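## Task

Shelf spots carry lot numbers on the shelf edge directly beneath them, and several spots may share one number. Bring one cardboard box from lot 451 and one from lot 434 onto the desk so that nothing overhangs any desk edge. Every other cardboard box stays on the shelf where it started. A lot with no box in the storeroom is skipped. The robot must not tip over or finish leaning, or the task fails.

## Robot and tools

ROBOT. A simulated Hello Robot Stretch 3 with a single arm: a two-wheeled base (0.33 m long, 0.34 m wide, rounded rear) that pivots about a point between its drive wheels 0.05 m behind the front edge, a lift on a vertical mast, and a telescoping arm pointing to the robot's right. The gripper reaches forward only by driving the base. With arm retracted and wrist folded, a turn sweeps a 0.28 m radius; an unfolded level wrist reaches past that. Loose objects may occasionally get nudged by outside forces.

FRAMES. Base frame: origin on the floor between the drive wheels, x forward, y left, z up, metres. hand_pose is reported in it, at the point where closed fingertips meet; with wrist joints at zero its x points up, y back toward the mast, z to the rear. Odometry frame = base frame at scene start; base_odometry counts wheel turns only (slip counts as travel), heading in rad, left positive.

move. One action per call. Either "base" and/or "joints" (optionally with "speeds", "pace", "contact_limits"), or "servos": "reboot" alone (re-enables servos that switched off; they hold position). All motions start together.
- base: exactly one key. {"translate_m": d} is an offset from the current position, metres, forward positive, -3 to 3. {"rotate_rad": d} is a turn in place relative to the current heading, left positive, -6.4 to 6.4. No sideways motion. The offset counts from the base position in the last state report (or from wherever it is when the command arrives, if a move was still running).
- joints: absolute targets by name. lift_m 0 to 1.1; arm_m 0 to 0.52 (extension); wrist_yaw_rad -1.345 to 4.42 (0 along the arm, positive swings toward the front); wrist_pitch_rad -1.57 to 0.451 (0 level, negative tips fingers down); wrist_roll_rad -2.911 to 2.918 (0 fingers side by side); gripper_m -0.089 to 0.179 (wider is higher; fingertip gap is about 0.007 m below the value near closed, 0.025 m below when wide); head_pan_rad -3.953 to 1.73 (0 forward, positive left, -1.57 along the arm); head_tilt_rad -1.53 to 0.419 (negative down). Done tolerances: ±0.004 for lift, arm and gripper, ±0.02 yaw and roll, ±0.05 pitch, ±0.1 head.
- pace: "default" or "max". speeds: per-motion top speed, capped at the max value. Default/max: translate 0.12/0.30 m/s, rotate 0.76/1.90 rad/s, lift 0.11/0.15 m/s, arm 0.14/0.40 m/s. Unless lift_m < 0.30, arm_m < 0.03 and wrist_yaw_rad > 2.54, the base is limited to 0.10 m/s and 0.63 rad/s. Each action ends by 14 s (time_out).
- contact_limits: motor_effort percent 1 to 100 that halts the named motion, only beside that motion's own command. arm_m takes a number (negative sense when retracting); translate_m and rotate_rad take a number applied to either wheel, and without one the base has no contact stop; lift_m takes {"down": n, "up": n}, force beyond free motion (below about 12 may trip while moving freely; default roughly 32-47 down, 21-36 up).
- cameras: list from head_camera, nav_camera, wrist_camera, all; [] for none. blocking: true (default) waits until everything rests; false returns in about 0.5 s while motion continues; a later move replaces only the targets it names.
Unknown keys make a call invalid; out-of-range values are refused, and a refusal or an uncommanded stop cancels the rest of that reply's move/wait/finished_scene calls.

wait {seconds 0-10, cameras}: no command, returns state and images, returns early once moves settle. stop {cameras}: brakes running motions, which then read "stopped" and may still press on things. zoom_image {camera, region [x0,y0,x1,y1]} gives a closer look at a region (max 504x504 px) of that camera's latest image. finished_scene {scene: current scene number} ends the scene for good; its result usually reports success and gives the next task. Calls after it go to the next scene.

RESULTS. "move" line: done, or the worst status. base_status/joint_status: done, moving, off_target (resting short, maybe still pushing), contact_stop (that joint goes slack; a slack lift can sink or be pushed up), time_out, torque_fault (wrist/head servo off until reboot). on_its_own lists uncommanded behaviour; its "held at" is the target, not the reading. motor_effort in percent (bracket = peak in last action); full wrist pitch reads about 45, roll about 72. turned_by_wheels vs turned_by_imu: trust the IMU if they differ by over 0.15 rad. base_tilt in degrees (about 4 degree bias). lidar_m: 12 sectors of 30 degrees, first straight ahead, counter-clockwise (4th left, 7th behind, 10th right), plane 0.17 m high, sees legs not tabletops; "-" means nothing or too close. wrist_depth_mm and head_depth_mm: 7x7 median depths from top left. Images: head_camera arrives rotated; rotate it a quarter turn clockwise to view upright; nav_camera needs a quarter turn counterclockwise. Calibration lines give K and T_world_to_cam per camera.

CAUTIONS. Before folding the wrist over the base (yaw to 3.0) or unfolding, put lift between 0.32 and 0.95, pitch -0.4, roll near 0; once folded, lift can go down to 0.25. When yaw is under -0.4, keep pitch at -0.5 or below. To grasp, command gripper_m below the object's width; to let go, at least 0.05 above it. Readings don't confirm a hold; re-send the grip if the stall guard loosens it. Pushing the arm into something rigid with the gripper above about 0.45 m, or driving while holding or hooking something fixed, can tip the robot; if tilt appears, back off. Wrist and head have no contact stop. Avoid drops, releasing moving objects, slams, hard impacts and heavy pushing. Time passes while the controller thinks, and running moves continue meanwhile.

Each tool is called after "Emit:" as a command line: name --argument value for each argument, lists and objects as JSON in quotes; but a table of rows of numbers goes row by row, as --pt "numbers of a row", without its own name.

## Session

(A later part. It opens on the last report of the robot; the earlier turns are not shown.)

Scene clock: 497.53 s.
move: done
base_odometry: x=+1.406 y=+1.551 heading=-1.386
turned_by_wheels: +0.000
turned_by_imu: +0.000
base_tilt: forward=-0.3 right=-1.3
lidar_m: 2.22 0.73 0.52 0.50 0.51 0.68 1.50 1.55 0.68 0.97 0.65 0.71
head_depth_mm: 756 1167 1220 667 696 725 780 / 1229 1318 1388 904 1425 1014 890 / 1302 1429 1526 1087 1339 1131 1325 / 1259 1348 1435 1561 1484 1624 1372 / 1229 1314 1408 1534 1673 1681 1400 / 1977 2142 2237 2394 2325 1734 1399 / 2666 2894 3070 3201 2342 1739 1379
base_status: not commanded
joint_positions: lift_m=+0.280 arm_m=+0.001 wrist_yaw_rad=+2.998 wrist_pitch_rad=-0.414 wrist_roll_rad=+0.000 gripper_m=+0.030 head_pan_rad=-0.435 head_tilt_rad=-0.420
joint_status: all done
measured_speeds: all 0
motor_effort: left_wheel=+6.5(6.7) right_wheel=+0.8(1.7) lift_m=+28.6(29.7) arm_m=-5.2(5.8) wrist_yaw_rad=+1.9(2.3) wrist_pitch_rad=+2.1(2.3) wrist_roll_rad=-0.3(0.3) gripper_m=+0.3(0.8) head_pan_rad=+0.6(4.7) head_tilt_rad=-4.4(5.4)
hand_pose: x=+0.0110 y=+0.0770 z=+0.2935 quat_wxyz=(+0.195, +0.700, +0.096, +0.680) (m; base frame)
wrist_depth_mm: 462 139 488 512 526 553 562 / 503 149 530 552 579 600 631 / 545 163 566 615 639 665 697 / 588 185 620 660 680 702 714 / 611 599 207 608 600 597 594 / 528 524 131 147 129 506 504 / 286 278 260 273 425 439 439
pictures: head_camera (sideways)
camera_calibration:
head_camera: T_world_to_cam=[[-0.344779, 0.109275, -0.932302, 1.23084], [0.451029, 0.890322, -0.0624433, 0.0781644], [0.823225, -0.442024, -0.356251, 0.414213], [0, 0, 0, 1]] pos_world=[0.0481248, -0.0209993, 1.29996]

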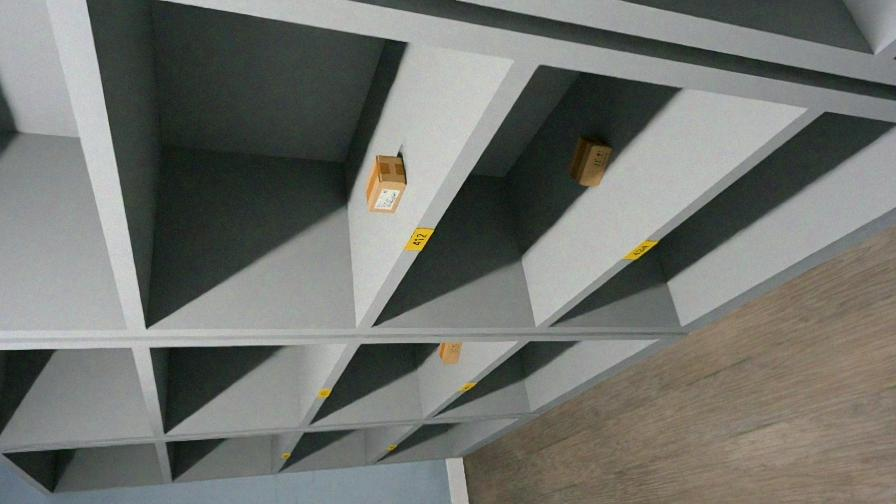

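Emit:
move --base '{"translate_m": 0.965}' --pace "max" --cameras '[]'

Emit:
move --joints '{"lift_m": 0.62, "head_pan_rad": -1.4, "head_tilt_rad": -0.6}' --pace "max" --cameras '[]'

Emit:
move --joints '{"wrist_yaw_rad": 0.0, "wrist_pitch_rad": -0.4, "gripper_m": 0.179}' --cameras '["head_camera", "wrist_camera"]'

Scene clock: 535.10 s.
move: done
base_odometry: x=+1.583 y=+0.602 heading=-1.386
turned_by_wheels: +0.000
turned_by_imu: +0.001
base_tilt: forward=-0.3 right=-1.2
lidar_m: 2.30 0.78 0.55 0.53 0.54 0.73 1.84 0.72 0.67 0.94 0.61 0.66
head_depth_mm: 643 1106 585 612 636 672 740 / 790 1263 1316 897 1296 946 819 / 1284 1405 1487 960 1414 1087 1300 / 1226 1343 1426 1549 1406 1547 1328 / 1176 1270 1356 1481 1567 1661 1392 / 1936 2072 2160 2308 2241 1754 1389 / 1920 2016 2141 2330 2327 1732 1392
base_status: done
joint_positions: lift_m=+0.280 arm_m=+0.001 wrist_yaw_rad=+2.998 wrist_pitch_rad=-0.414 wrist_roll_rad=+0.000 gripper_m=+0.030 head_pan_rad=-0.450 head_tilt_rad=-0.421
joint_status: not commanded
measured_speeds: all 0
motor_effort: left_wheel=+3.8(14.3) right_wheel=-1.7(14.0) lift_m=+28.0(31.4) arm_m=+0.1(2.9) wrist_yaw_rad=+1.5(2.7) wrist_pitch_rad=+2.1(2.3) wrist_roll_rad=+0.0(0.4) gripper_m=+0.4(1.1) head_pan_rad=-3.2(3.7) head_tilt_rad=-0.3(4.5)
hand_pose: x=+0.0110 y=+0.0770 z=+0.2935 quat_wxyz=(+0.195, +0.700, +0.096, +0.680) (m; base frame)
wrist_depth_mm: 490 139 522 540 559 578 604 / 534 149 567 588 619 638 666 / 584 163 609 647 675 700 726 / 626 184 643 688 714 729 718 / 625 596 208 611 597 601 598 / 524 515 131 147 130 511 507 / 287 276 260 273 423 446 441
pictures: none
No camera images: "cameras" was empty.

Scene clock: 538.17 s.
move: done
base_odometry: x=+1.583 y=+0.602 heading=-1.386
turned_by_wheels: +0.000
turned_by_imu: +0.000
base_tilt: forward=-0.2 right=-1.2
lidar_m: 2.30 0.78 0.55 0.53 0.54 0.72 1.83 0.72 0.67 0.94 0.61 0.66
head_depth_mm: 740 808 864 606 1085 894 800 / 750 825 873 591 1072 889 1103 / 758 835 879 584 1073 879 1106 / 769 845 891 587 1104 882 1123 / 780 858 878 582 1091 869 1143 / 786 869 865 605 1048 866 1143 / 729 760 754 599 878 839 998
base_status: not commanded
joint_positions: lift_m=+0.620 arm_m=+0.001 wrist_yaw_rad=+2.998 wrist_pitch_rad=-0.415 wrist_roll_rad=+0.000 gripper_m=+0.030 head_pan_rad=-1.401 head_tilt_rad=-0.601
joint_status: all done
measured_speeds: all 0
motor_effort: left_wheel=+3.7(4.7) right_wheel=-2.0(2.7) lift_m=+27.8(34.6) arm_m=+3.0(3.1) wrist_yaw_rad=+0.8(3.3) wrist_pitch_rad=+2.2(2.3) wrist_roll_rad=+0.0(0.3) gripper_m=+0.6(1.1) head_pan_rad=+2.7(4.6) head_tilt_rad=-2.3(8.4)
hand_pose: x=+0.0110 y=+0.0769 z=+0.6334 quat_wxyz=(+0.195, +0.700, +0.096, +0.680) (m; base frame)
wrist_depth_mm: 488 139 518 548 568 584 599 / 536 149 565 594 617 640 663 / 582 163 611 642 676 696 740 / 636 185 672 726 760 799 831 / 699 710 208 775 828 896 946 / 797 810 131 146 129 939 925 / 824 831 265 827 789 810 817
pictures: none
No camera images: "cameras" was empty.

Scene clock: 540.67 s.
move: done
base_odometry: x=+1.583 y=+0.602 heading=-1.386
turned_by_wheels: +0.000
turned_by_imu: +0.000
base_tilt: forward=-0.2 right=-1.3
lidar_m: 2.30 0.78 0.55 0.53 0.55 0.72 1.84 0.72 0.67 0.94 0.61 0.67
head_depth_mm: 745 810 867 605 1081 893 802 / 751 822 871 587 1079 889 797 / 762 831 884 584 1071 887 1094 / 769 849 890 588 1102 874 1118 / 779 859 878 583 1091 875 1123 / 789 869 861 604 1053 867 1134 / 726 759 752 599 877 842 996
base_status: not commanded
joint_positions: lift_m=+0.620 arm_m=+0.001 wrist_yaw_rad=+0.003 wrist_pitch_rad=-0.415 wrist_roll_rad=+0.000 gripper_m=+0.179 head_pan_rad=-1.400 head_tilt_rad=-0.601
joint_status: all done
measured_speeds: all 0
motor_effort: left_wheel=+4.3(4.6) right_wheel=-1.8(2.3) lift_m=+23.4(27.8) arm_m=+4.4(4.8) wrist_yaw_rad=-3.2(6.3) wrist_pitch_rad=+2.3(4.9) wrist_roll_rad=-0.1(0.3) gripper_m=+0.6(83.8) head_pan_rad=+3.3(4.0) head_tilt_rad=-0.5(2.5)
hand_pose: x=-0.0208 y=-0.3703 z=+0.6334 quat_wxyz=(+0.692, +0.147, -0.691, -0.145) (m; base frame)
wrist_depth_mm: 532 662 654 661 652 651 568 / 535 660 693 681 680 662 566 / 484 507 494 474 499 485 482 / 396 391 389 390 385 385 379 / 337 329 337 333 331 330 322 / 119 139 - 827 816 803 121 / 118 700 751 721 735 715 108
pictures: head_camera (sideways), wrist_camera
camera_calibration:
head_camera: T_world_to_cam=[[-0.134193, 0.505804, -0.852147, 1.125], [0.986671, 0.148074, -0.0674852, 0.0814456], [0.0920469, -0.849845, -0.518933, 0.630364], [0, 0, 0, 1]] pos_world=[0.0125831, -0.0453765, 1.29127]
wrist_camera: T_world_to_cam=[[-0.998877, -0.0400405, -0.025333, -0.0129173], [-0.00249409, 0.578353, -0.815783, 0.763392], [0.0473158, -0.814804, -0.577803, 0.231377], [0, 0, 0, 1]] pos_world=[-0.0219466, -0.253501, 0.756125]

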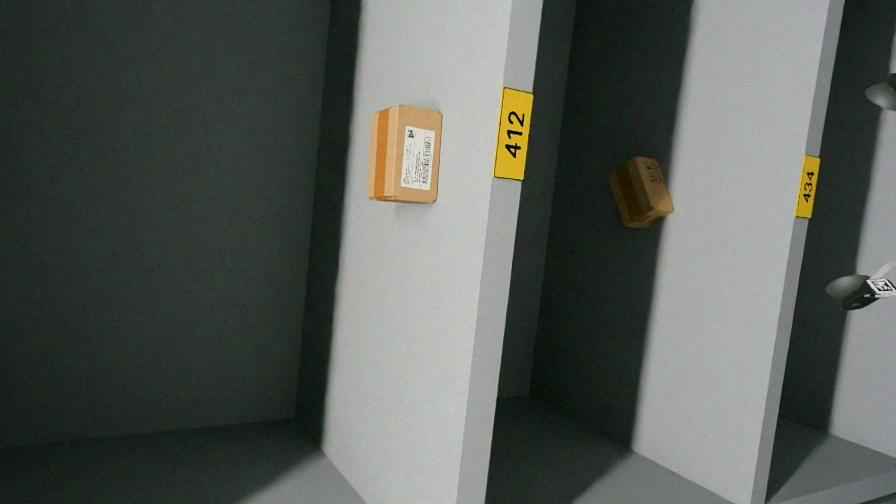

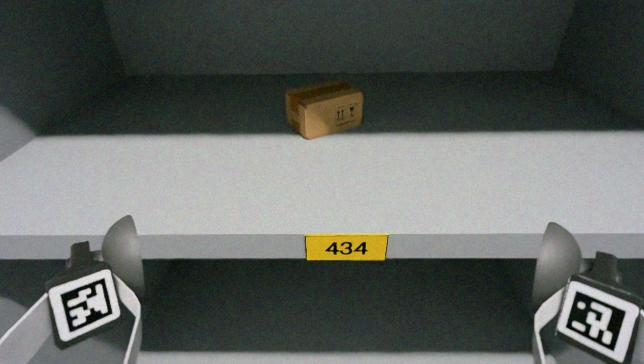

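Emit:
zoom_image --camera "wrist_camera" --region '[264, 68, 384, 158]'

Scaled by 4.200.

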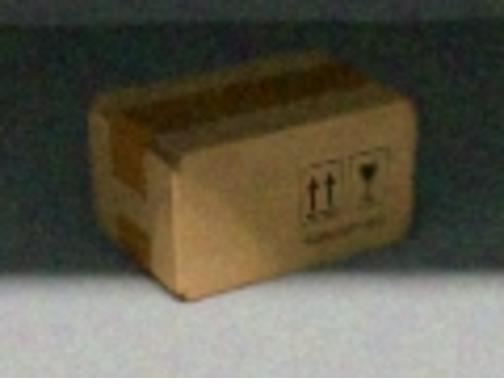

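Emit:
move --base '{"translate_m": -0.096}' --joints '{"lift_m": 0.64, "wrist_yaw_rad": 0.54, "wrist_pitch_rad": -0.3}' --cameras '["wrist_camera"]'

Emit:
move --joints '{"arm_m": 0.372}' --contact_limits '{"arm_m": 35}' --cameras '["wrist_camera"]'

Scene clock: 585.50 s.
move: done
base_odometry: x=+1.565 y=+0.697 heading=-1.386
turned_by_wheels: +0.000
turned_by_imu: +0.000
base_tilt: forward=-0.3 right=-1.3
lidar_m: 2.34 0.77 0.55 0.52 0.54 0.72 1.82 1.38 0.61 0.94 0.69 0.68
head_depth_mm: 741 811 864 609 1078 892 800 / 753 828 876 599 1082 888 1110 / 764 832 885 594 1109 883 1097 / 775 847 899 588 1097 878 1096 / 783 861 880 585 1093 871 1147 / 795 871 869 607 1087 867 1136 / 805 879 856 601 1044 863 1127
base_status: done
joint_positions: lift_m=+0.640 arm_m=+0.001 wrist_yaw_rad=+0.537 wrist_pitch_rad=-0.321 wrist_roll_rad=+0.000 gripper_m=+0.179 head_pan_rad=-1.400 head_tilt_rad=-0.600
joint_status: all done
measured_speeds: all 0
motor_effort: left_wheel=-6.7(10.1) right_wheel=-5.9(12.5) lift_m=+23.5(32.7) arm_m=+8.0(8.7) wrist_yaw_rad=+1.5(4.5) wrist_pitch_rad=+3.4(4.7) wrist_roll_rad=+0.0(0.3) gripper_m=+1.0(1.1) head_pan_rad=+3.4(4.1) head_tilt_rad=+3.8(4.3)
hand_pose: x=+0.0990 y=-0.3480 z=+0.6750 quat_wxyz=(+0.703, +0.294, -0.643, +0.076) (m; base frame)
wrist_depth_mm: - 441 571 743 674 598 525 / - 472 604 793 715 630 558 / - 503 612 694 684 645 595 / - 551 517 516 493 465 500 / - 573 612 409 405 405 399 / 119 141 710 - 350 332 118 / 118 875 784 796 790 303 108
pictures: wrist_camera
camera_calibration:
wrist_camera: T_world_to_cam=[[-0.838425, -0.544581, -0.0217665, -0.0851819], [-0.255991, 0.428748, -0.866397, 0.791929], [0.481156, -0.720837, -0.498881, 0.204426], [0, 0, 0, 1]] pos_world=[0.0329477, -0.238569, 0.786255]

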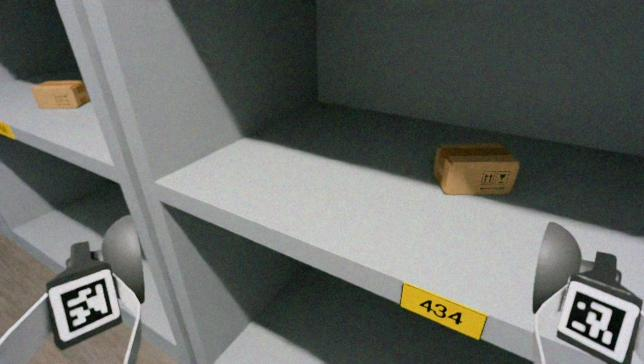

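Scene clock: 589.43 s.
move: done
base_odometry: x=+1.565 y=+0.697 heading=-1.386
turned_by_wheels: +0.000
turned_by_imu: +0.000
base_tilt: forward=-0.4 right=-1.1
lidar_m: 2.35 0.77 0.55 0.53 0.54 0.72 1.83 1.38 0.61 0.94 0.69 0.68
head_depth_mm: 744 814 867 607 1092 849 435 / 752 825 872 601 621 816 796 / 761 836 889 596 721 833 1123 / 772 846 891 589 1098 879 1124 / 783 860 877 585 1097 872 1137 / 793 873 868 606 1086 865 1134 / 806 883 853 603 1038 864 1134
base_status: not commanded
joint_positions: lift_m=+0.640 arm_m=+0.372 wrist_yaw_rad=+0.537 wrist_pitch_rad=-0.321 wrist_roll_rad=+0.000 gripper_m=+0.179 head_pan_rad=-1.400 head_tilt_rad=-0.600
joint_status: all done
measured_speeds: all 0
motor_effort: left_wheel=-6.7(7.2) right_wheel=-4.8(6.0) lift_m=+27.1(27.8) arm_m=+12.9(15.2) wrist_yaw_rad=+2.3(3.5) wrist_pitch_rad=+3.3(3.5) wrist_roll_rad=-0.1(0.4) gripper_m=+1.0(1.2) head_pan_rad=+3.4(4.0) head_tilt_rad=+3.0(4.4)
contact_limits: arm_m 35 (drawing in: default 31, maximum 55; extending or still: default 40, maximum 69)
hand_pose: x=+0.0990 y=-0.7194 z=+0.6751 quat_wxyz=(+0.703, +0.294, -0.643, +0.076) (m; base frame)
wrist_depth_mm: 375 453 422 360 314 277 250 / 386 473 465 385 333 293 262 / 399 492 509 420 357 314 277 / 417 486 516 459 384 329 292 / 405 393 402 405 385 355 298 / 119 313 336 332 332 319 121 / 118 281 285 227 284 275 108
pictures: wrist_camera
camera_calibration:
wrist_camera: T_world_to_cam=[[-0.83836, -0.544683, -0.0217567, -0.287511], [-0.255933, 0.428537, -0.866519, 0.951163], [0.481301, -0.720886, -0.49867, -0.063497], [0, 0, 0, 1]] pos_world=[0.0329575, -0.609985, 0.786281]

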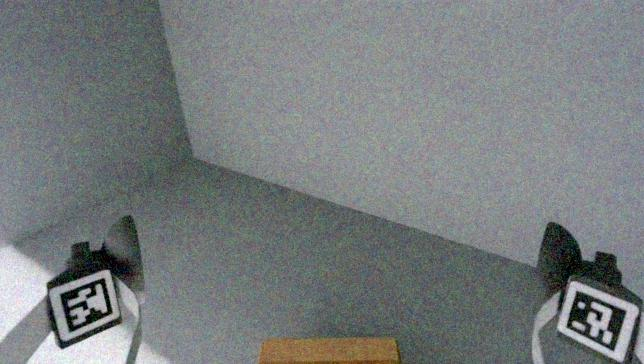

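Emit:
move --joints '{"arm_m": 0.355}' --cameras '[]'

Emit:
move --joints '{"lift_m": 0.585}' --contact_limits '{"lift_m": {"down": 18}}' --cameras '["wrist_camera"]'

Scene clock: 614.00 s.
move: done
base_odometry: x=+1.565 y=+0.697 heading=-1.386
turned_by_wheels: +0.000
turned_by_imu: +0.000
base_tilt: forward=-0.3 right=-1.2
lidar_m: 2.33 0.77 0.55 0.52 0.54 0.72 1.82 1.38 0.61 0.94 0.68 0.68
head_depth_mm: 744 814 868 608 1085 848 430 / 754 826 872 601 618 625 799 / 763 838 883 593 869 814 1120 / 771 848 892 589 1099 872 1122 / 783 862 882 587 1096 873 1137 / 794 872 869 605 1086 868 1143 / 805 883 853 601 1038 864 1128
base_status: not commanded
joint_positions: lift_m=+0.640 arm_m=+0.355 wrist_yaw_rad=+0.537 wrist_pitch_rad=-0.321 wrist_roll_rad=+0.000 gripper_m=+0.179 head_pan_rad=-1.400 head_tilt_rad=-0.600
joint_status: all done
measured_speeds: all 0
motor_effort: left_wheel=-6.4(7.1) right_wheel=-5.2(5.8) lift_m=+30.2(31.7) arm_m=-12.0(14.6) wrist_yaw_rad=+1.9(2.8) wrist_pitch_rad=+3.4(3.4) wrist_roll_rad=+0.0(0.3) gripper_m=+0.5(1.1) head_pan_rad=+3.0(3.5) head_tilt_rad=+3.0(3.3)
hand_pose: x=+0.0990 y=-0.7024 z=+0.6751 quat_wxyz=(+0.703, +0.294, -0.643, +0.076) (m; base frame)
wrist_depth_mm: 377 452 445 379 331 291 262 / 386 470 491 407 354 307 275 / 400 492 542 442 376 329 290 / 414 489 514 466 409 346 307 / 407 392 404 402 400 368 316 / 119 317 336 335 333 320 121 / 118 280 286 228 277 274 108
pictures: none
No camera images: "cameras" was empty.

Scene clock: 615.33 s.
move: done
base_odometry: x=+1.565 y=+0.697 heading=-1.386
turned_by_wheels: +0.000
turned_by_imu: +0.000
base_tilt: forward=-0.3 right=-1.2
lidar_m: 2.34 0.78 0.55 0.53 0.54 0.72 1.82 1.38 0.61 0.94 0.69 0.68
head_depth_mm: 742 813 866 606 1087 894 762 / 751 825 875 602 1082 623 770 / 764 837 882 595 1104 684 1123 / 771 842 896 588 1100 850 1118 / 784 860 881 587 1095 872 1137 / 794 875 867 606 1086 868 1130 / 804 885 855 600 1040 864 1133
base_status: not commanded
joint_positions: lift_m=+0.585 arm_m=+0.355 wrist_yaw_rad=+0.537 wrist_pitch_rad=-0.320 wrist_roll_rad=+0.000 gripper_m=+0.179 head_pan_rad=-1.400 head_tilt_rad=-0.600
joint_status: all done
measured_speeds: all 0
motor_effort: left_wheel=-6.3(7.1) right_wheel=-5.0(6.0) lift_m=+23.1(28.7) arm_m=-8.2(11.8) wrist_yaw_rad=+1.8(3.8) wrist_pitch_rad=+3.4(3.5) wrist_roll_rad=-0.1(0.3) gripper_m=+0.7(1.0) head_pan_rad=+3.0(3.7) head_tilt_rad=+2.8(3.2)
contact_limits: lift_m down 18 (down: maximum 72; up: maximum 65)
hand_pose: x=+0.0991 y=-0.7025 z=+0.6201 quat_wxyz=(+0.703, +0.294, -0.643, +0.076) (m; base frame)
wrist_depth_mm: 376 456 450 379 328 292 260 / 385 471 492 406 351 308 275 / 401 475 507 442 377 328 290 / 386 403 404 399 376 350 306 / 321 305 316 314 313 311 305 / 119 245 261 194 199 248 121 / 118 217 223 166 169 220 108
pictures: wrist_camera
camera_calibration:
wrist_camera: T_world_to_cam=[[-0.838339, -0.544716, -0.0217479, -0.279467], [-0.255845, 0.428357, -0.866633, 0.896213], [0.481385, -0.720968, -0.498471, -0.0788469], [0, 0, 0, 1]] pos_world=[0.0329598, -0.592975, 0.731307]

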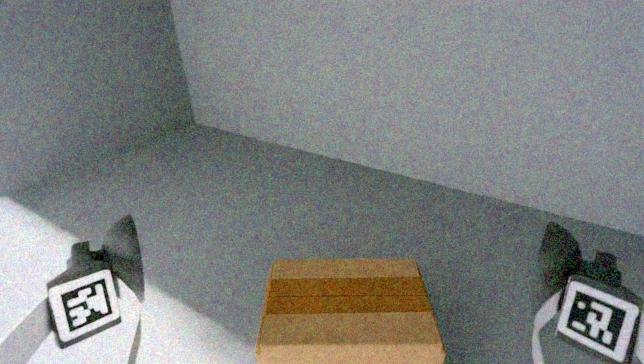

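Emit:
move --joints '{"arm_m": 0.361}' --cameras '[]'

Emit:
move --joints '{"lift_m": 0.529}' --speeds '{"lift_m": 0.06}' --contact_limits '{"lift_m": {"down": 18}}' --cameras '["wrist_camera"]'

Emit:
move --joints '{"gripper_m": 0.07}' --cameras '["wrist_camera"]'

Scene clock: 625.20 s.
move: done
base_odometry: x=+1.565 y=+0.697 heading=-1.386
turned_by_wheels: +0.000
turned_by_imu: +0.000
base_tilt: forward=-0.3 right=-1.2
lidar_m: 2.34 0.77 0.55 0.53 0.54 0.72 1.82 1.38 0.61 0.94 0.69 0.68
head_depth_mm: 743 810 867 606 1084 896 760 / 753 823 874 600 1082 624 771 / 763 837 888 596 1111 723 1127 / 771 849 896 589 1097 856 1119 / 782 863 882 586 1092 872 1140 / 793 870 867 606 1082 868 1136 / 804 878 856 601 1041 865 1128
base_status: not commanded
joint_positions: lift_m=+0.585 arm_m=+0.361 wrist_yaw_rad=+0.537 wrist_pitch_rad=-0.320 wrist_roll_rad=+0.000 gripper_m=+0.179 head_pan_rad=-1.400 head_tilt_rad=-0.600
joint_status: all done
measured_speeds: all 0
motor_effort: left_wheel=-6.6(7.1) right_wheel=-5.4(5.6) lift_m=+25.1(25.1) arm_m=+13.7(14.1) wrist_yaw_rad=+2.1(3.2) wrist_pitch_rad=+3.3(3.4) wrist_roll_rad=-0.1(0.3) gripper_m=+0.3(1.2) head_pan_rad=+3.3(3.5) head_tilt_rad=+2.4(2.6)
contact_limits: lift_m down 18 (down: maximum 72; up: maximum 65)
hand_pose: x=+0.0991 y=-0.7085 z=+0.6201 quat_wxyz=(+0.703, +0.294, -0.643, +0.076) (m; base frame)
wrist_depth_mm: 377 457 440 371 326 287 257 / 389 473 477 399 344 304 272 / 400 478 501 434 367 318 285 / 389 400 404 397 373 346 302 / 320 304 316 313 313 310 300 / 118 247 262 193 206 248 121 / 119 217 217 165 169 221 108
pictures: none
No camera images: "cameras" was empty.

Scene clock: 626.73 s.
move: done
base_odometry: x=+1.565 y=+0.697 heading=-1.386
turned_by_wheels: +0.000
turned_by_imu: +0.000
base_tilt: forward=-0.2 right=-1.2
lidar_m: 2.34 0.77 0.55 0.53 0.54 0.72 1.82 1.38 0.61 0.94 0.69 0.68
head_depth_mm: 744 812 865 608 1083 894 779 / 752 824 871 600 1076 675 566 / 763 835 888 595 1111 702 1124 / 775 850 894 590 1103 837 1121 / 782 856 880 586 1092 870 1137 / 791 878 866 609 1086 872 1138 / 804 884 857 600 1038 864 1132
base_status: not commanded
joint_positions: lift_m=+0.529 arm_m=+0.361 wrist_yaw_rad=+0.537 wrist_pitch_rad=-0.320 wrist_roll_rad=+0.000 gripper_m=+0.179 head_pan_rad=-1.400 head_tilt_rad=-0.600
joint_status: all done
measured_speeds: all 0
motor_effort: left_wheel=-6.6(7.5) right_wheel=-5.4(6.3) lift_m=+25.1(26.3) arm_m=+11.9(13.6) wrist_yaw_rad=+2.1(4.1) wrist_pitch_rad=+3.3(3.4) wrist_roll_rad=-0.2(0.3) gripper_m=+0.8(1.1) head_pan_rad=+3.4(3.6) head_tilt_rad=+1.9(3.3)
contact_limits: lift_m down 18 (down: maximum 72; up: maximum 65)
hand_pose: x=+0.0991 y=-0.7085 z=+0.5641 quat_wxyz=(+0.703, +0.294, -0.643, +0.076) (m; base frame)
wrist_depth_mm: 378 457 437 373 325 287 256 / 390 472 477 400 347 305 270 / 378 387 385 383 354 321 286 / 288 287 283 282 280 276 275 / 228 226 208 143 143 222 221 / 118 145 140 134 133 177 121 / 118 154 154 149 149 157 108
pictures: wrist_camera
camera_calibration:
wrist_camera: T_world_to_cam=[[-0.838298, -0.544779, -0.0217466, -0.283989], [-0.255865, 0.428317, -0.866647, 0.850237], [0.481445, -0.720944, -0.498447, -0.111098], [0, 0, 0, 1]] pos_world=[0.0329666, -0.598977, 0.675304]

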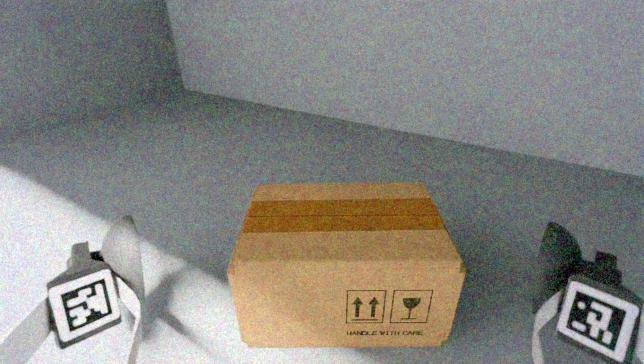

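Scene clock: 628.37 s.
move: done
base_odometry: x=+1.565 y=+0.697 heading=-1.386
turned_by_wheels: +0.000
turned_by_imu: +0.000
base_tilt: forward=-0.3 right=-1.1
lidar_m: 2.34 0.77 0.55 0.53 0.54 0.72 1.82 1.38 0.61 0.94 0.69 0.68
head_depth_mm: 745 813 866 607 1085 892 783 / 751 826 872 602 1081 676 565 / 761 838 884 595 1109 702 1122 / 773 849 895 589 1102 832 1124 / 781 861 881 585 1091 873 1136 / 792 876 869 607 1087 868 1137 / 805 884 854 603 1038 866 1131
base_status: not commanded
joint_positions: lift_m=+0.529 arm_m=+0.361 wrist_yaw_rad=+0.538 wrist_pitch_rad=-0.320 wrist_roll_rad=+0.000 gripper_m=+0.070 head_pan_rad=-1.400 head_tilt_rad=-0.600
joint_status: all done
measured_speeds: all 0
motor_effort: left_wheel=-6.9(7.0) right_wheel=-4.8(5.8) lift_m=+30.5(31.4) arm_m=+10.8(12.6) wrist_yaw_rad=+1.0(3.1) wrist_pitch_rad=+3.3(3.4) wrist_roll_rad=+0.1(0.4) gripper_m=-9.8(86.3) head_pan_rad=+2.7(3.7) head_tilt_rad=+2.1(2.7)
contact_limits: lift_m down 18 (down: maximum 72; up: maximum 65)
hand_pose: x=+0.0993 y=-0.7084 z=+0.5642 quat_wxyz=(+0.703, +0.294, -0.643, +0.077) (m; base frame)
wrist_depth_mm: 378 453 435 373 327 286 256 / 391 469 480 398 346 305 271 / 379 391 386 379 352 321 284 / 289 285 286 181 265 278 277 / 227 228 150 143 147 222 221 / 188 126 132 137 133 127 183 / 165 150 149 150 148 120 156
pictures: wrist_camera
camera_calibration:
wrist_camera: T_world_to_cam=[[-0.837823, -0.545509, -0.0217416, -0.284351], [-0.256183, 0.428003, -0.866708, 0.850119], [0.482103, -0.720578, -0.498341, -0.110965], [0, 0, 0, 1]] pos_world=[0.033047, -0.598929, 0.675324]

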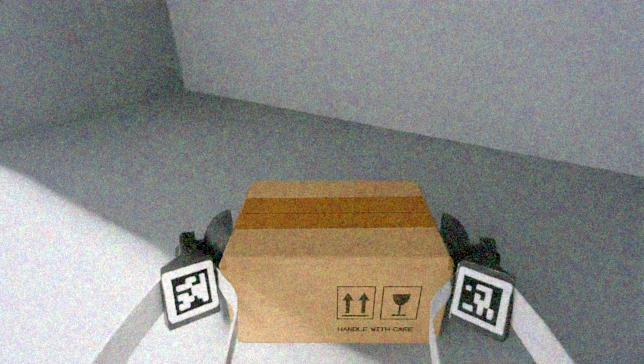

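Emit:
move --joints '{"lift_m": 0.61}' --cameras '[]'

Emit:
move --joints '{"arm_m": 0.0}' --cameras '["wrist_camera"]'

Emit:
move --joints '{"wrist_yaw_rad": 2.6, "wrist_pitch_rad": -0.35}' --cameras '[]'

Emit:
move --joints '{"lift_m": 0.29, "head_pan_rad": -3.1, "head_tilt_rad": -0.4}' --cameras '["nav_camera"]'

Scene clock: 647.03 s.
move: done
base_odometry: x=+1.565 y=+0.697 heading=-1.386
turned_by_wheels: +0.000
turned_by_imu: +0.000
base_tilt: forward=-0.3 right=-1.2
lidar_m: 2.34 0.77 0.55 0.53 0.54 0.72 1.82 1.38 0.61 0.94 0.69 0.68
head_depth_mm: 742 812 868 609 1084 868 490 / 754 825 870 600 1081 633 776 / 761 835 885 593 1107 723 1124 / 773 846 893 588 923 874 1124 / 780 863 881 585 1091 874 1136 / 790 872 869 606 1085 866 1130 / 804 881 853 601 1041 863 1142
base_status: not commanded
joint_positions: lift_m=+0.610 arm_m=+0.361 wrist_yaw_rad=+0.538 wrist_pitch_rad=-0.323 wrist_roll_rad=+0.000 gripper_m=+0.070 head_pan_rad=-1.400 head_tilt_rad=-0.600
joint_status: all done
measured_speeds: all 0
motor_effort: left_wheel=-6.3(6.8) right_wheel=-5.0(6.0) lift_m=+31.1(34.2) arm_m=+6.1(8.4) wrist_yaw_rad=+1.0(3.2) wrist_pitch_rad=+3.8(3.9) wrist_roll_rad=+0.1(0.3) gripper_m=-9.2(9.8) head_pan_rad=+2.8(3.8) head_tilt_rad=+1.2(2.1)
hand_pose: x=+0.0991 y=-0.7082 z=+0.6446 quat_wxyz=(+0.703, +0.295, -0.642, +0.076) (m; base frame)
wrist_depth_mm: 378 454 438 371 325 286 257 / 389 470 479 402 347 305 271 / 402 494 532 439 369 321 285 / 408 450 451 440 385 346 302 / 360 357 152 144 146 345 323 / 299 125 133 137 134 127 288 / 260 238 151 150 149 120 247
pictures: none
No camera images: "cameras" was empty.

Scene clock: 650.90 s.
move: done
base_odometry: x=+1.565 y=+0.697 heading=-1.386
turned_by_wheels: +0.000
turned_by_imu: +0.000
base_tilt: forward=-0.4 right=-1.2
lidar_m: 2.33 0.78 0.55 0.53 0.54 0.72 1.83 1.38 0.61 0.94 0.69 0.68
head_depth_mm: 743 815 861 608 1085 894 800 / 754 825 871 602 1077 891 1107 / 763 836 890 596 1106 885 1121 / 771 849 894 589 1103 877 788 / 783 859 882 585 1090 873 605 / 794 874 868 606 1087 867 1134 / 802 882 854 604 1035 864 1130
base_status: not commanded
joint_positions: lift_m=+0.610 arm_m=+0.001 wrist_yaw_rad=+0.538 wrist_pitch_rad=-0.323 wrist_roll_rad=+0.000 gripper_m=+0.070 head_pan_rad=-1.400 head_tilt_rad=-0.600
joint_status: all done
measured_speeds: all 0
motor_effort: left_wheel=-6.9(6.9) right_wheel=-5.7(6.3) lift_m=+30.7(31.6) arm_m=-12.8(14.7) wrist_yaw_rad=+1.4(2.5) wrist_pitch_rad=+3.8(3.9) wrist_roll_rad=+0.1(0.3) gripper_m=-9.2(10.0) head_pan_rad=+2.5(3.7) head_tilt_rad=+1.8(2.1)
hand_pose: x=+0.0991 y=-0.3477 z=+0.6446 quat_wxyz=(+0.703, +0.295, -0.642, +0.076) (m; base frame)
wrist_depth_mm: - 444 565 738 667 603 528 / 845 469 599 776 708 623 560 / - 510 572 602 607 601 565 / - 561 473 453 443 444 437 / - - 150 144 146 351 349 / - 125 134 138 134 127 292 / 878 838 722 150 149 123 263
pictures: wrist_camera
camera_calibration:
wrist_camera: T_world_to_cam=[[-0.837851, -0.545462, -0.0218378, -0.0858979], [-0.257267, 0.429823, -0.865486, 0.765385], [0.481476, -0.71953, -0.500457, 0.190836], [0, 0, 0, 1]] pos_world=[0.0330561, -0.238522, 0.75606]

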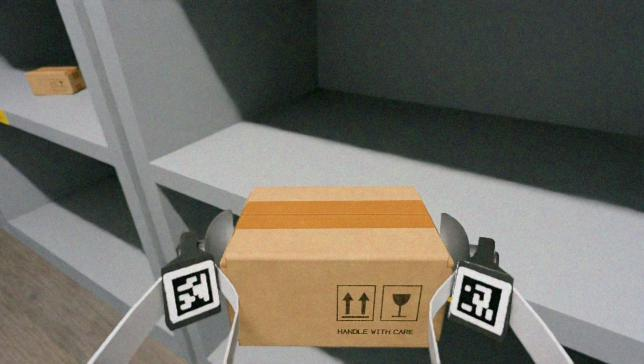

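Scene clock: 652.90 s.
move: done
base_odometry: x=+1.565 y=+0.697 heading=-1.386
turned_by_wheels: +0.000
turned_by_imu: +0.000
base_tilt: forward=-0.3 right=-1.1
lidar_m: 2.34 0.78 0.55 0.53 0.54 0.72 1.83 1.38 0.61 0.94 0.69 0.68
head_depth_mm: 745 814 865 607 1085 893 800 / 756 826 876 601 1077 890 1100 / 763 836 890 595 1105 883 1126 / 771 847 897 590 1101 877 1118 / 786 861 880 586 1101 876 1134 / 791 871 870 607 1085 868 1127 / 803 883 858 601 1041 861 1126
base_status: not commanded
joint_positions: lift_m=+0.610 arm_m=+0.001 wrist_yaw_rad=+2.597 wrist_pitch_rad=-0.371 wrist_roll_rad=+0.000 gripper_m=+0.070 head_pan_rad=-1.400 head_tilt_rad=-0.600
joint_status: all done
measured_speeds: all 0
motor_effort: left_wheel=-6.5(7.1) right_wheel=-5.3(5.8) lift_m=+30.2(31.1) arm_m=-12.3(13.4) wrist_yaw_rad=+2.0(5.7) wrist_pitch_rad=+3.5(6.2) wrist_roll_rad=-0.3(0.3) gripper_m=-9.3(9.8) head_pan_rad=+2.3(3.4) head_tilt_rad=+0.8(1.8)
hand_pose: x=+0.0979 y=+0.0512 z=+0.6333 quat_wxyz=(+0.313, +0.704, -0.061, +0.634) (m; base frame)
wrist_depth_mm: 445 490 556 635 750 922 - / 470 522 588 695 821 - - / 496 558 642 741 906 - - / 526 591 666 758 988 - - / 562 630 150 145 146 - - / 608 124 133 137 134 127 964 / 200 710 797 151 149 120 832
pictures: none
No camera images: "cameras" was empty.

Scene clock: 656.63 s.
move: done
base_odometry: x=+1.565 y=+0.697 heading=-1.386
turned_by_wheels: +0.000
turned_by_imu: +0.000
base_tilt: forward=-0.4 right=-1.1
lidar_m: 2.33 0.77 0.55 0.53 0.54 0.72 1.82 1.39 0.61 0.94 0.69 0.68
head_depth_mm: 1530 1508 1464 1440 1412 1390 1336 / 2030 2125 2181 2120 2057 1780 1457 / 2042 2184 2328 2515 2512 1836 1421 / 2042 2211 2317 2498 2471 1821 1427 / 2047 2169 2329 2533 2477 1820 1423 / 2040 2195 2310 2502 2470 1806 1416 / 2019 2167 2332 2475 2110 1599 1418
base_status: not commanded
joint_positions: lift_m=+0.290 arm_m=+0.001 wrist_yaw_rad=+2.597 wrist_pitch_rad=-0.373 wrist_roll_rad=+0.000 gripper_m=+0.070 head_pan_rad=-3.101 head_tilt_rad=-0.397
joint_status: all done
measured_speeds: all 0
motor_effort: left_wheel=-6.5(7.1) right_wheel=-5.2(6.0) lift_m=+24.9(27.3) arm_m=-11.8(13.3) wrist_yaw_rad=+2.0(3.3) wrist_pitch_rad=+3.7(3.8) wrist_roll_rad=-0.2(0.4) gripper_m=-9.1(9.9) head_pan_rad=+3.3(5.8) head_tilt_rad=-2.5(7.2)
hand_pose: x=+0.0978 y=+0.0510 z=+0.3130 quat_wxyz=(+0.313, +0.704, -0.060, +0.634) (m; base frame)
wrist_depth_mm: 442 489 561 636 746 890 - / 471 524 592 683 824 - - / 497 558 641 758 907 - - / 527 597 665 759 803 784 800 / 555 618 150 144 146 648 647 / 564 124 133 137 134 127 540 / 199 284 150 151 149 120 467
pictures: nav_camera (sideways)
camera_calibration:
nav_camera: T_world_to_cam=[[-0.36084, -0.0317552, 0.932087, -1.16781], [-0.0562853, 0.99834, 0.0122225, 0.0346069], [-0.930928, -0.0480524, -0.362028, 0.430089], [0, 0, 0, 1]] pos_world=[-0.0190624, -0.0509666, 1.24378]

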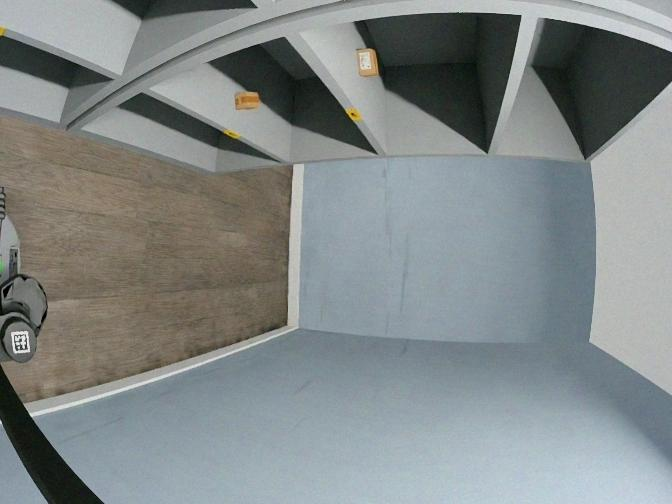

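Emit:
move --base '{"translate_m": -1.765}' --pace "max" --cameras '[]'

Emit:
move --base '{"rotate_rad": 1.597}' --pace "default" --cameras '["nav_camera"]'

Scene clock: 668.67 s.
move: done
base_odometry: x=+1.241 y=+2.432 heading=-1.386
turned_by_wheels: +0.000
turned_by_imu: -0.002
base_tilt: forward=-0.2 right=-1.3
lidar_m: 2.08 0.68 0.49 0.46 0.48 0.64 0.61 0.63 0.84 2.10 0.69 1.37
head_depth_mm: 503 535 572 614 665 724 790 / 502 534 572 616 663 721 794 / 501 534 571 615 664 721 791 / 502 532 570 613 662 722 789 / 500 533 570 611 664 719 790 / 500 534 571 611 661 721 787 / 500 532 569 611 661 722 790
base_status: done
joint_positions: lift_m=+0.290 arm_m=+0.001 wrist_yaw_rad=+2.597 wrist_pitch_rad=-0.373 wrist_roll_rad=+0.000 gripper_m=+0.070 head_pan_rad=-3.100 head_tilt_rad=-0.401
joint_status: not commanded
measured_speeds: all 0
motor_effort: left_wheel=+1.8(14.3) right_wheel=-8.4(16.5) lift_m=+25.5(32.3) arm_m=-10.1(12.1) wrist_yaw_rad=+1.7(3.7) wrist_pitch_rad=+3.8(3.9) wrist_roll_rad=-0.2(0.4) gripper_m=-9.5(10.0) head_pan_rad=+2.6(3.9) head_tilt_rad=+2.5(4.4)
hand_pose: x=+0.0977 y=+0.0511 z=+0.3129 quat_wxyz=(+0.313, +0.704, -0.060, +0.634) (m; base frame)
wrist_depth_mm: 395 436 498 565 663 820 - / 419 466 531 605 727 903 - / 442 498 564 657 809 948 - / 468 528 593 678 805 812 793 / 504 547 150 144 146 645 647 / 527 125 133 137 134 127 547 / 199 284 151 151 150 120 470
pictures: none
No camera images: "cameras" was empty.

Scene clock: 672.03 s.
move: done
base_odometry: x=+1.241 y=+2.432 heading=+0.211
turned_by_wheels: +1.597
turned_by_imu: +1.571
base_tilt: forward=-0.3 right=-1.1
lidar_m: 0.46 0.48 0.64 0.61 0.63 0.84 2.19 0.69 1.39 1.99 0.67 0.48
head_depth_mm: 1851 1801 1764 1733 1691 1646 1454 / 2846 2737 2650 2561 2289 1838 1429 / 2875 3052 3317 3504 2481 1821 1436 / 2819 3063 3310 3449 2477 1820 1419 / 2869 3078 3343 3460 2460 1808 1423 / 2854 3087 3207 3451 2441 1785 1430 / 2876 3073 3243 3458 2281 1656 1325
base_status: done
joint_positions: lift_m=+0.290 arm_m=+0.001 wrist_yaw_rad=+2.597 wrist_pitch_rad=-0.373 wrist_roll_rad=+0.000 gripper_m=+0.070 head_pan_rad=-3.100 head_tilt_rad=-0.400
joint_status: not commanded
measured_speeds: all 0
motor_effort: left_wheel=-8.6(12.4) right_wheel=+7.6(13.1) lift_m=+25.7(26.1) arm_m=-12.7(13.4) wrist_yaw_rad=+2.0(3.0) wrist_pitch_rad=+3.7(3.9) wrist_roll_rad=+0.0(0.4) gripper_m=-9.4(9.9) head_pan_rad=+2.1(3.0) head_tilt_rad=+4.6(5.4)
hand_pose: x=+0.0977 y=+0.0511 z=+0.3129 quat_wxyz=(+0.313, +0.704, -0.060, +0.634) (m; base frame)
wrist_depth_mm: 502 - - 715 571 441 354 / - - - 783 608 456 370 / - - - 843 639 481 383 / 619 702 746 812 622 501 395 / 625 672 150 144 146 501 415 / 555 125 133 137 134 127 423 / 200 283 151 150 150 120 427
pictures: nav_camera (sideways)
camera_calibration:
nav_camera: T_world_to_cam=[[-0.364074, -0.0322794, 0.93081, -1.16612], [-0.0574004, 0.998277, 0.0121677, 0.0346852], [-0.929599, -0.0489989, -0.3653, 0.434339], [0, 0, 0, 1]] pos_world=[-0.0188036, -0.050985, 1.24368]

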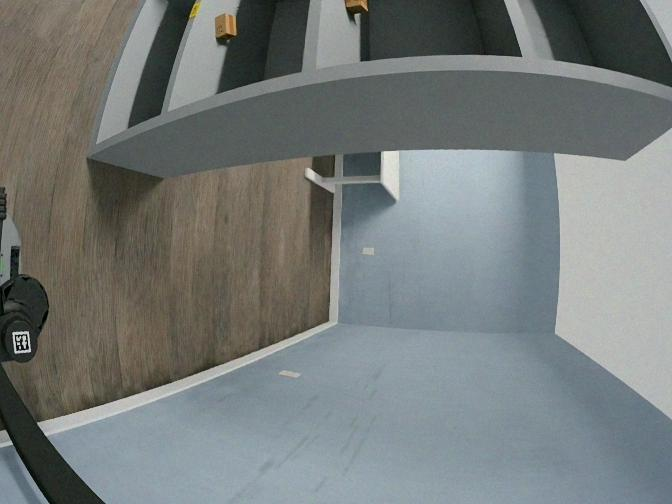

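Emit:
move --base '{"translate_m": -1.875}' --pace "max" --cameras '[]'

Emit:
move --base '{"rotate_rad": -1.597}' --cameras '[]'

Emit:
move --base '{"translate_m": 1.40}' --joints '{"head_pan_rad": -1.5, "head_tilt_rad": -0.6}' --pace "max" --cameras '["head_camera"]'

Scene clock: 686.00 s.
move: done
base_odometry: x=-0.593 y=+2.040 heading=+0.211
turned_by_wheels: +0.000
turned_by_imu: -0.002
base_tilt: forward=-0.3 right=-1.2
lidar_m: 2.33 0.82 0.59 0.56 0.58 0.78 1.43 1.30 1.65 3.73 1.25 0.98
head_depth_mm: 1223 1308 1401 1480 1554 1523 1393 / 1225 1295 1391 1498 1617 1723 1436 / 1227 1310 1387 1496 1620 1718 1435 / 1219 1302 1394 1497 1624 1722 1435 / 1226 1303 1393 1502 1608 1730 1428 / 1227 1303 1391 1505 1629 1711 1420 / 1219 1301 1404 1511 1624 1714 1412
base_status: done
joint_positions: lift_m=+0.290 arm_m=+0.001 wrist_yaw_rad=+2.597 wrist_pitch_rad=-0.373 wrist_roll_rad=+0.000 gripper_m=+0.070 head_pan_rad=-3.100 head_tilt_rad=-0.399
joint_status: not commanded
measured_speeds: all 0
motor_effort: left_wheel=-2.6(16.2) right_wheel=-2.2(13.1) lift_m=+27.3(28.0) arm_m=-9.7(12.5) wrist_yaw_rad=+2.4(3.5) wrist_pitch_rad=+3.8(3.9) wrist_roll_rad=+0.2(0.3) gripper_m=-8.6(10.1) head_pan_rad=+0.2(2.1) head_tilt_rad=+0.7(5.1)
hand_pose: x=+0.0977 y=+0.0511 z=+0.3129 quat_wxyz=(+0.313, +0.704, -0.060, +0.634) (m; base frame)
wrist_depth_mm: 475 - - - - - - / 496 - - - - - - / - - - 814 932 - - / - 644 715 786 813 803 786 / 591 645 151 145 146 650 634 / 565 124 134 137 134 127 546 / 199 284 150 151 150 120 467
pictures: none
No camera images: "cameras" was empty.

Scene clock: 689.37 s.
move: done
base_odometry: x=-0.593 y=+2.040 heading=-1.386
turned_by_wheels: -1.597
turned_by_imu: -1.572
base_tilt: forward=-0.3 right=-1.3
lidar_m: 3.73 1.27 0.98 2.33 0.83 0.59 0.56 0.58 0.77 1.43 1.30 1.83
head_depth_mm: 461 491 525 564 610 664 725 / 461 491 524 563 611 663 725 / 460 489 523 563 608 662 723 / 460 490 524 563 606 660 724 / 459 488 524 561 606 659 721 / 459 488 522 563 606 657 722 / 460 488 521 562 604 658 717
base_status: done
joint_positions: lift_m=+0.290 arm_m=+0.001 wrist_yaw_rad=+2.597 wrist_pitch_rad=-0.373 wrist_roll_rad=+0.000 gripper_m=+0.070 head_pan_rad=-3.100 head_tilt_rad=-0.399
joint_status: not commanded
measured_speeds: all 0
motor_effort: left_wheel=+7.4(13.0) right_wheel=-9.9(12.8) lift_m=+28.4(29.2) arm_m=-13.0(13.5) wrist_yaw_rad=+2.1(3.2) wrist_pitch_rad=+3.8(4.0) wrist_roll_rad=+0.0(0.3) gripper_m=-9.1(9.9) head_pan_rad=+0.3(1.3) head_tilt_rad=-0.7(1.5)
hand_pose: x=+0.0977 y=+0.0511 z=+0.3129 quat_wxyz=(+0.313, +0.704, -0.060, +0.634) (m; base frame)
wrist_depth_mm: - - - - - - - / - - - - - - - / - - - - - - - / 836 846 832 812 806 797 785 / 670 698 151 144 145 652 640 / 560 124 133 137 134 127 539 / 199 284 151 150 150 120 467
pictures: none
No camera images: "cameras" was empty.

Scene clock: 695.40 s.
move: done
base_odometry: x=-0.335 y=+0.663 heading=-1.386
turned_by_wheels: +0.000
turned_by_imu: +0.001
base_tilt: forward=-0.3 right=-1.1
lidar_m: 2.33 1.34 0.96 0.91 0.94 1.25 1.96 2.01 1.05 0.85 0.77 1.87
head_depth_mm: 1139 1246 1386 1143 850 1402 1269 / 1141 1253 1380 1136 844 1511 1253 / 1145 1265 1393 1128 837 1504 1246 / 1150 1270 1393 1115 837 1464 1247 / 1152 1264 1390 1101 855 1484 1231 / 1151 1269 1397 1095 847 1432 1232 / 1157 1274 1401 1084 842 1457 1228
base_status: done
joint_positions: lift_m=+0.290 arm_m=+0.001 wrist_yaw_rad=+2.598 wrist_pitch_rad=-0.373 wrist_roll_rad=+0.000 gripper_m=+0.070 head_pan_rad=-1.500 head_tilt_rad=-0.600
joint_status: all done
measured_speeds: all 0
motor_effort: left_wheel=+1.0(13.4) right_wheel=+6.2(14.7) lift_m=+29.2(30.0) arm_m=-11.0(13.4) wrist_yaw_rad=+1.0(3.5) wrist_pitch_rad=+3.8(3.9) wrist_roll_rad=-0.1(0.3) gripper_m=-9.5(9.9) head_pan_rad=-2.7(5.7) head_tilt_rad=+2.7(7.4)
hand_pose: x=+0.0977 y=+0.0511 z=+0.3129 quat_wxyz=(+0.313, +0.704, -0.060, +0.634) (m; base frame)
wrist_depth_mm: 733 849 938 - - - - / 781 910 992 - - - - / 843 957 - - - - - / 833 835 837 810 796 805 795 / 669 692 150 144 146 647 637 / 560 125 133 137 134 127 541 / 199 284 151 150 150 120 465
pictures: head_camera (sideways)
camera_calibration:
head_camera: T_world_to_cam=[[-0.0829665, 0.515897, -0.852623, 1.1253], [0.996529, 0.0487617, -0.0674653, 0.0813596], [0.00677023, -0.855262, -0.518152, 0.629868], [0, 0, 0, 1]] pos_world=[0.00802095, -0.0458068, 1.29132]

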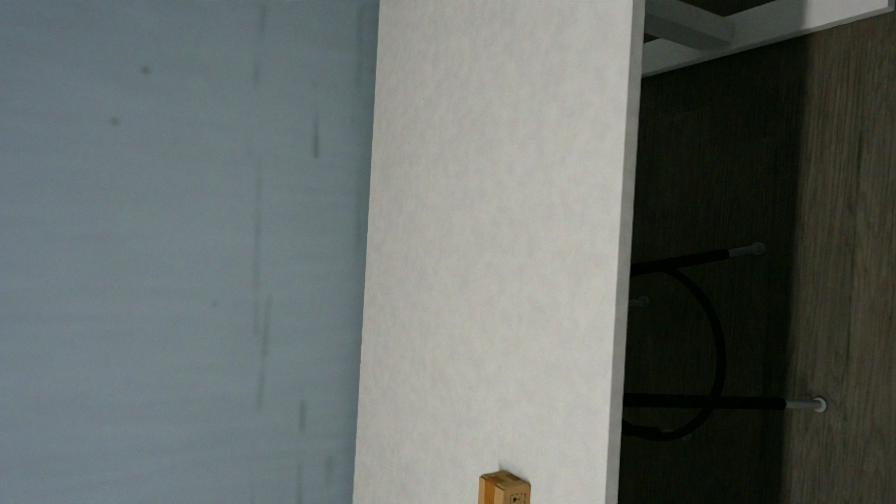

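Emit:
move --joints '{"lift_m": 0.86}' --pace "max" --cameras '[]'

Emit:
move --joints '{"wrist_yaw_rad": 0.0, "wrist_pitch_rad": -0.3}' --cameras '[]'

Emit:
move --joints '{"arm_m": 0.39}' --contact_limits '{"arm_m": 35}' --cameras '[]'

Emit:
move --joints '{"lift_m": 0.735}' --cameras '["head_camera", "wrist_camera"]'

Emit:
move --joints '{"lift_m": 0.721}' --speeds '{"lift_m": 0.02}' --contact_limits '{"lift_m": {"down": 14}}' --cameras '["wrist_camera"]'

Scene clock: 714.33 s.
move: done
base_odometry: x=-0.335 y=+0.663 heading=-1.386
turned_by_wheels: +0.000
turned_by_imu: +0.000
base_tilt: forward=-0.3 right=-1.2
lidar_m: 2.34 1.35 0.96 0.91 0.94 1.25 1.96 2.01 1.06 0.86 0.77 1.87
head_depth_mm: 1135 1246 1386 1156 849 1391 - / 1139 1255 1384 1136 847 1512 1323 / 1148 1255 1392 1124 838 1512 1321 / 1145 1259 1389 1112 832 1456 - / 1150 1273 1387 1106 855 1493 1299 / 1155 1273 1381 1090 848 1441 1238 / 1156 1273 1397 1084 843 1480 1230
base_status: not commanded
joint_positions: lift_m=+0.860 arm_m=+0.001 wrist_yaw_rad=+2.598 wrist_pitch_rad=-0.374 wrist_roll_rad=+0.000 gripper_m=+0.070 head_pan_rad=-1.500 head_tilt_rad=-0.600
joint_status: all done
measured_speeds: all 0
motor_effort: left_wheel=+1.3(1.8) right_wheel=+6.3(6.8) lift_m=+29.0(34.2) arm_m=-9.5(10.6) wrist_yaw_rad=+1.6(3.0) wrist_pitch_rad=+3.9(4.1) wrist_roll_rad=+0.0(0.3) gripper_m=-9.8(9.9) head_pan_rad=-3.0(3.5) head_tilt_rad=+3.6(4.2)
hand_pose: x=+0.0977 y=+0.0510 z=+0.8828 quat_wxyz=(+0.314, +0.704, -0.060, +0.634) (m; base frame)
wrist_depth_mm: 741 842 931 - - - - / 793 914 - - - - - / 839 966 - - - - - / 885 - - - - - - / 951 - 150 145 145 - - / - 125 134 137 134 127 - / 199 - - 151 149 120 -
pictures: none
No camera images: "cameras" was empty.

Scene clock: 716.60 s.
move: done
base_odometry: x=-0.335 y=+0.663 heading=-1.386
turned_by_wheels: +0.000
turned_by_imu: +0.000
base_tilt: forward=-0.2 right=-1.2
lidar_m: 2.34 1.34 0.96 0.91 0.94 1.25 1.96 2.02 1.06 0.85 0.77 1.87
head_depth_mm: 1140 1244 1388 1154 849 1399 - / 1136 1248 1397 1139 845 1480 1325 / 1145 1261 1401 1119 835 300 298 / 1150 1263 1384 1113 833 466 331 / 1151 1264 1381 1108 854 1487 1243 / 1157 1273 1386 1093 848 1437 1239 / 1154 1274 1392 1082 842 1462 1228
base_status: not commanded
joint_positions: lift_m=+0.860 arm_m=+0.001 wrist_yaw_rad=+0.003 wrist_pitch_rad=-0.330 wrist_roll_rad=+0.000 gripper_m=+0.070 head_pan_rad=-1.500 head_tilt_rad=-0.600
joint_status: all done
measured_speeds: all 0
motor_effort: left_wheel=+1.2(1.9) right_wheel=+6.4(6.8) lift_m=+23.9(29.1) arm_m=-8.3(9.6) wrist_yaw_rad=-3.3(5.8) wrist_pitch_rad=+5.0(7.5) wrist_roll_rad=-0.2(0.3) gripper_m=-9.2(10.0) head_pan_rad=-3.2(3.6) head_tilt_rad=+3.0(3.8)
hand_pose: x=-0.0208 y=-0.3802 z=+0.8929 quat_wxyz=(+0.698, +0.117, -0.697, -0.115) (m; base frame)
wrist_depth_mm: - - - - - - - / - - - - - - - / - - - - - - - / 555 - - 178 - - - / - - 151 144 145 - - / - 124 133 137 134 127 - / - - 151 150 149 120 -
pictures: none
No camera images: "cameras" was empty.

Scene clock: 720.67 s.
move: done
base_odometry: x=-0.335 y=+0.663 heading=-1.386
turned_by_wheels: +0.000
turned_by_imu: +0.000
base_tilt: forward=-0.2 right=-1.2
lidar_m: 2.33 1.34 0.95 0.91 0.94 1.25 1.96 2.02 1.06 0.86 0.77 1.87
head_depth_mm: 1134 1256 1381 1097 327 1448 1232 / 1136 1244 1370 510 815 1526 1268 / 1140 1259 1366 531 838 1512 1250 / 1141 1264 1385 1016 831 1458 1242 / 1145 1259 1385 1105 855 1498 1244 / 1152 1274 1389 1099 849 1433 1233 / 1161 1280 1393 1080 842 1463 1228
base_status: not commanded
joint_positions: lift_m=+0.860 arm_m=+0.390 wrist_yaw_rad=+0.003 wrist_pitch_rad=-0.330 wrist_roll_rad=+0.000 gripper_m=+0.070 head_pan_rad=-1.500 head_tilt_rad=-0.600
joint_status: all done
measured_speeds: all 0
motor_effort: left_wheel=+1.4(1.8) right_wheel=+5.9(6.8) lift_m=+29.5(30.0) arm_m=+13.5(15.4) wrist_yaw_rad=-3.9(4.3) wrist_pitch_rad=+4.9(5.2) wrist_roll_rad=+0.1(0.3) gripper_m=-9.1(10.2) head_pan_rad=-2.3(3.4) head_tilt_rad=+2.0(3.6)
contact_limits: arm_m 35 (drawing in: default 31, maximum 55; extending or still: default 40, maximum 69)
hand_pose: x=-0.0208 y=-0.7696 z=+0.8930 quat_wxyz=(+0.698, +0.117, -0.697, -0.115) (m; base frame)
wrist_depth_mm: - - - - - - - / - - - - - - - / - - - - - - - / - - - 177 - - - / - - 150 144 144 - - / - 124 133 137 134 123 - / - 107 146 147 146 118 -
pictures: none
No camera images: "cameras" was empty.

Scene clock: 722.63 s.
move: done
base_odometry: x=-0.335 y=+0.663 heading=-1.386
turned_by_wheels: +0.000
turned_by_imu: +0.000
base_tilt: forward=-0.5 right=-1.4
lidar_m: 2.33 1.35 0.96 0.91 0.94 1.25 1.95 2.02 1.06 0.85 0.77 1.87
head_depth_mm: 1141 1241 1386 1154 852 1317 331 / 1137 1253 1392 1132 512 427 1193 / 1146 1258 1399 1125 600 1508 1249 / 1143 1261 1383 1117 799 1460 1244 / 1161 1270 1388 1102 856 1483 1244 / 1153 1267 1391 1090 848 1441 1232 / 1157 1276 1402 1081 842 1475 1226
base_status: not commanded
joint_positions: lift_m=+0.735 arm_m=+0.390 wrist_yaw_rad=+0.003 wrist_pitch_rad=-0.329 wrist_roll_rad=+0.000 gripper_m=+0.070 head_pan_rad=-1.500 head_tilt_rad=-0.600
joint_status: all done
measured_speeds: all 0
motor_effort: left_wheel=+1.3(1.7) right_wheel=+5.8(6.8) lift_m=+24.0(28.6) arm_m=+12.2(13.8) wrist_yaw_rad=-2.6(4.3) wrist_pitch_rad=+4.8(5.1) wrist_roll_rad=+0.0(0.4) gripper_m=-9.1(9.6) head_pan_rad=-2.8(3.3) head_tilt_rad=+2.6(3.4)
contact_limits: arm_m 35 (drawing in: default 31, maximum 55; extending or still: default 40, maximum 69)
hand_pose: x=-0.0208 y=-0.7696 z=+0.7681 quat_wxyz=(+0.698, +0.117, -0.697, -0.115) (m; base frame)
wrist_depth_mm: - - - - - - - / - - - - - - - / - - - - - - - / - - - 177 177 - - / 253 252 152 145 146 246 247 / 210 197 133 137 134 127 205 / 185 169 168 150 149 120 176
pictures: head_camera (sideways), wrist_camera
camera_calibration:
head_camera: T_world_to_cam=[[-0.0829319, 0.515406, -0.852924, 1.1257], [0.996532, 0.0487232, -0.0674527, 0.0813433], [0.00679167, -0.85556, -0.51766, 0.629227], [0, 0, 0, 1]] pos_world=[0.00802139, -0.0458128, 1.29134]
wrist_camera: T_world_to_cam=[[-0.998878, -0.0418918, -0.0220924, -0.0294185], [-0.00217571, 0.506572, -0.862195, 1.08459], [0.0473102, -0.861179, -0.506095, -0.106942], [0, 0, 0, 1]] pos_world=[-0.0219663, -0.642752, 0.880355]

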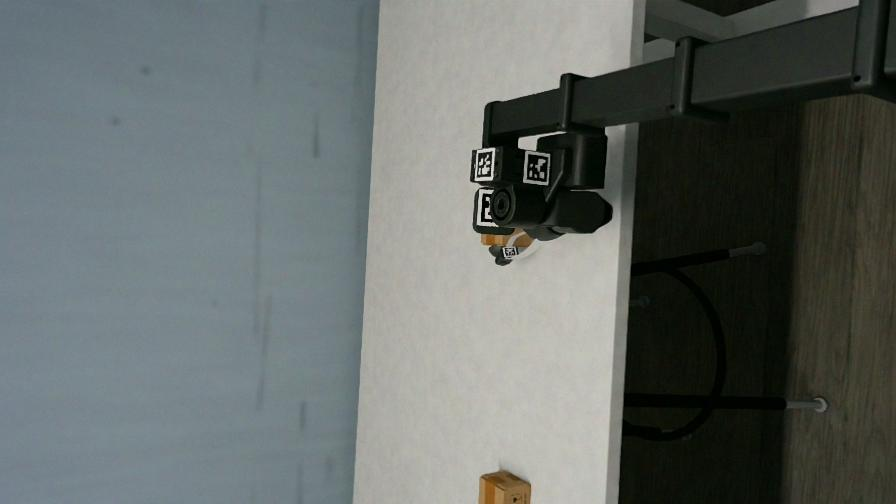

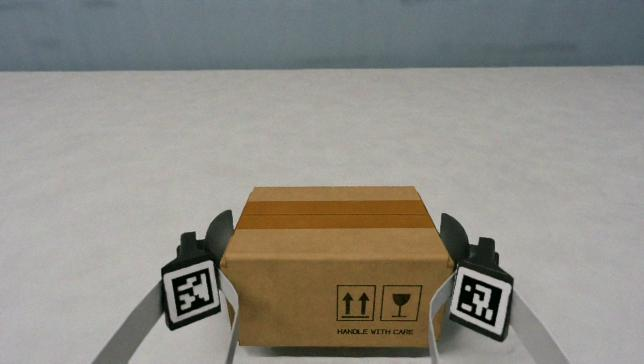

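Scene clock: 723.70 s.
move: done
base_odometry: x=-0.335 y=+0.663 heading=-1.386
turned_by_wheels: +0.000
turned_by_imu: +0.000
base_tilt: forward=-0.4 right=-1.1
lidar_m: 2.33 1.35 0.96 0.91 0.94 1.25 1.96 2.01 1.06 0.85 0.77 1.87
head_depth_mm: 1140 1247 1375 1146 848 1358 353 / 1141 1242 1391 1135 532 434 1181 / 1145 1253 1395 1128 601 1505 1252 / 1148 1256 1376 1118 798 1446 1239 / 1142 1259 1396 1103 853 1500 1240 / 1158 1265 1388 1095 849 1433 1230 / 1151 1282 1394 1077 842 1470 1230
base_status: not commanded
joint_positions: lift_m=+0.721 arm_m=+0.390 wrist_yaw_rad=+0.003 wrist_pitch_rad=-0.328 wrist_roll_rad=+0.000 gripper_m=+0.070 head_pan_rad=-1.500 head_tilt_rad=-0.600
joint_status: all done
measured_speeds: all 0
motor_effort: left_wheel=+1.3(1.8) right_wheel=+6.1(7.0) lift_m=+25.4(26.0) arm_m=+13.4(13.5) wrist_yaw_rad=-3.3(4.3) wrist_pitch_rad=+4.7(5.0) wrist_roll_rad=+0.1(0.3) gripper_m=-9.5(9.8) head_pan_rad=-2.6(3.3) head_tilt_rad=+2.6(3.4)
contact_limits: arm_m 35 (drawing in: default 31, maximum 55; extending or still: default 40, maximum 69); lift_m down 14 (down: maximum 72; up: maximum 65)
hand_pose: x=-0.0208 y=-0.7698 z=+0.7543 quat_wxyz=(+0.698, +0.117, -0.697, -0.115) (m; base frame)
wrist_depth_mm: - - - - - - - / - - - - - - - / - - - - - - - / 277 265 263 176 258 270 268 / 233 231 151 144 146 227 226 / 192 179 133 137 134 127 187 / 169 154 154 151 150 120 165
pictures: wrist_camera
camera_calibration:
wrist_camera: T_world_to_cam=[[-0.998878, -0.0419192, -0.0220463, -0.0297822], [-0.00217342, 0.505553, -0.862793, 1.07248], [0.0473131, -0.861777, -0.505077, -0.115225], [0, 0, 0, 1]] pos_world=[-0.0219662, -0.642744, 0.866478]

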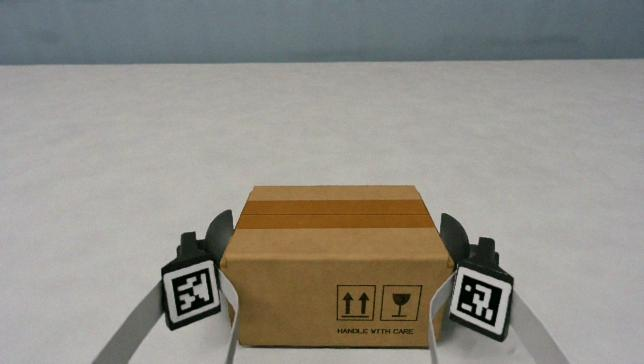

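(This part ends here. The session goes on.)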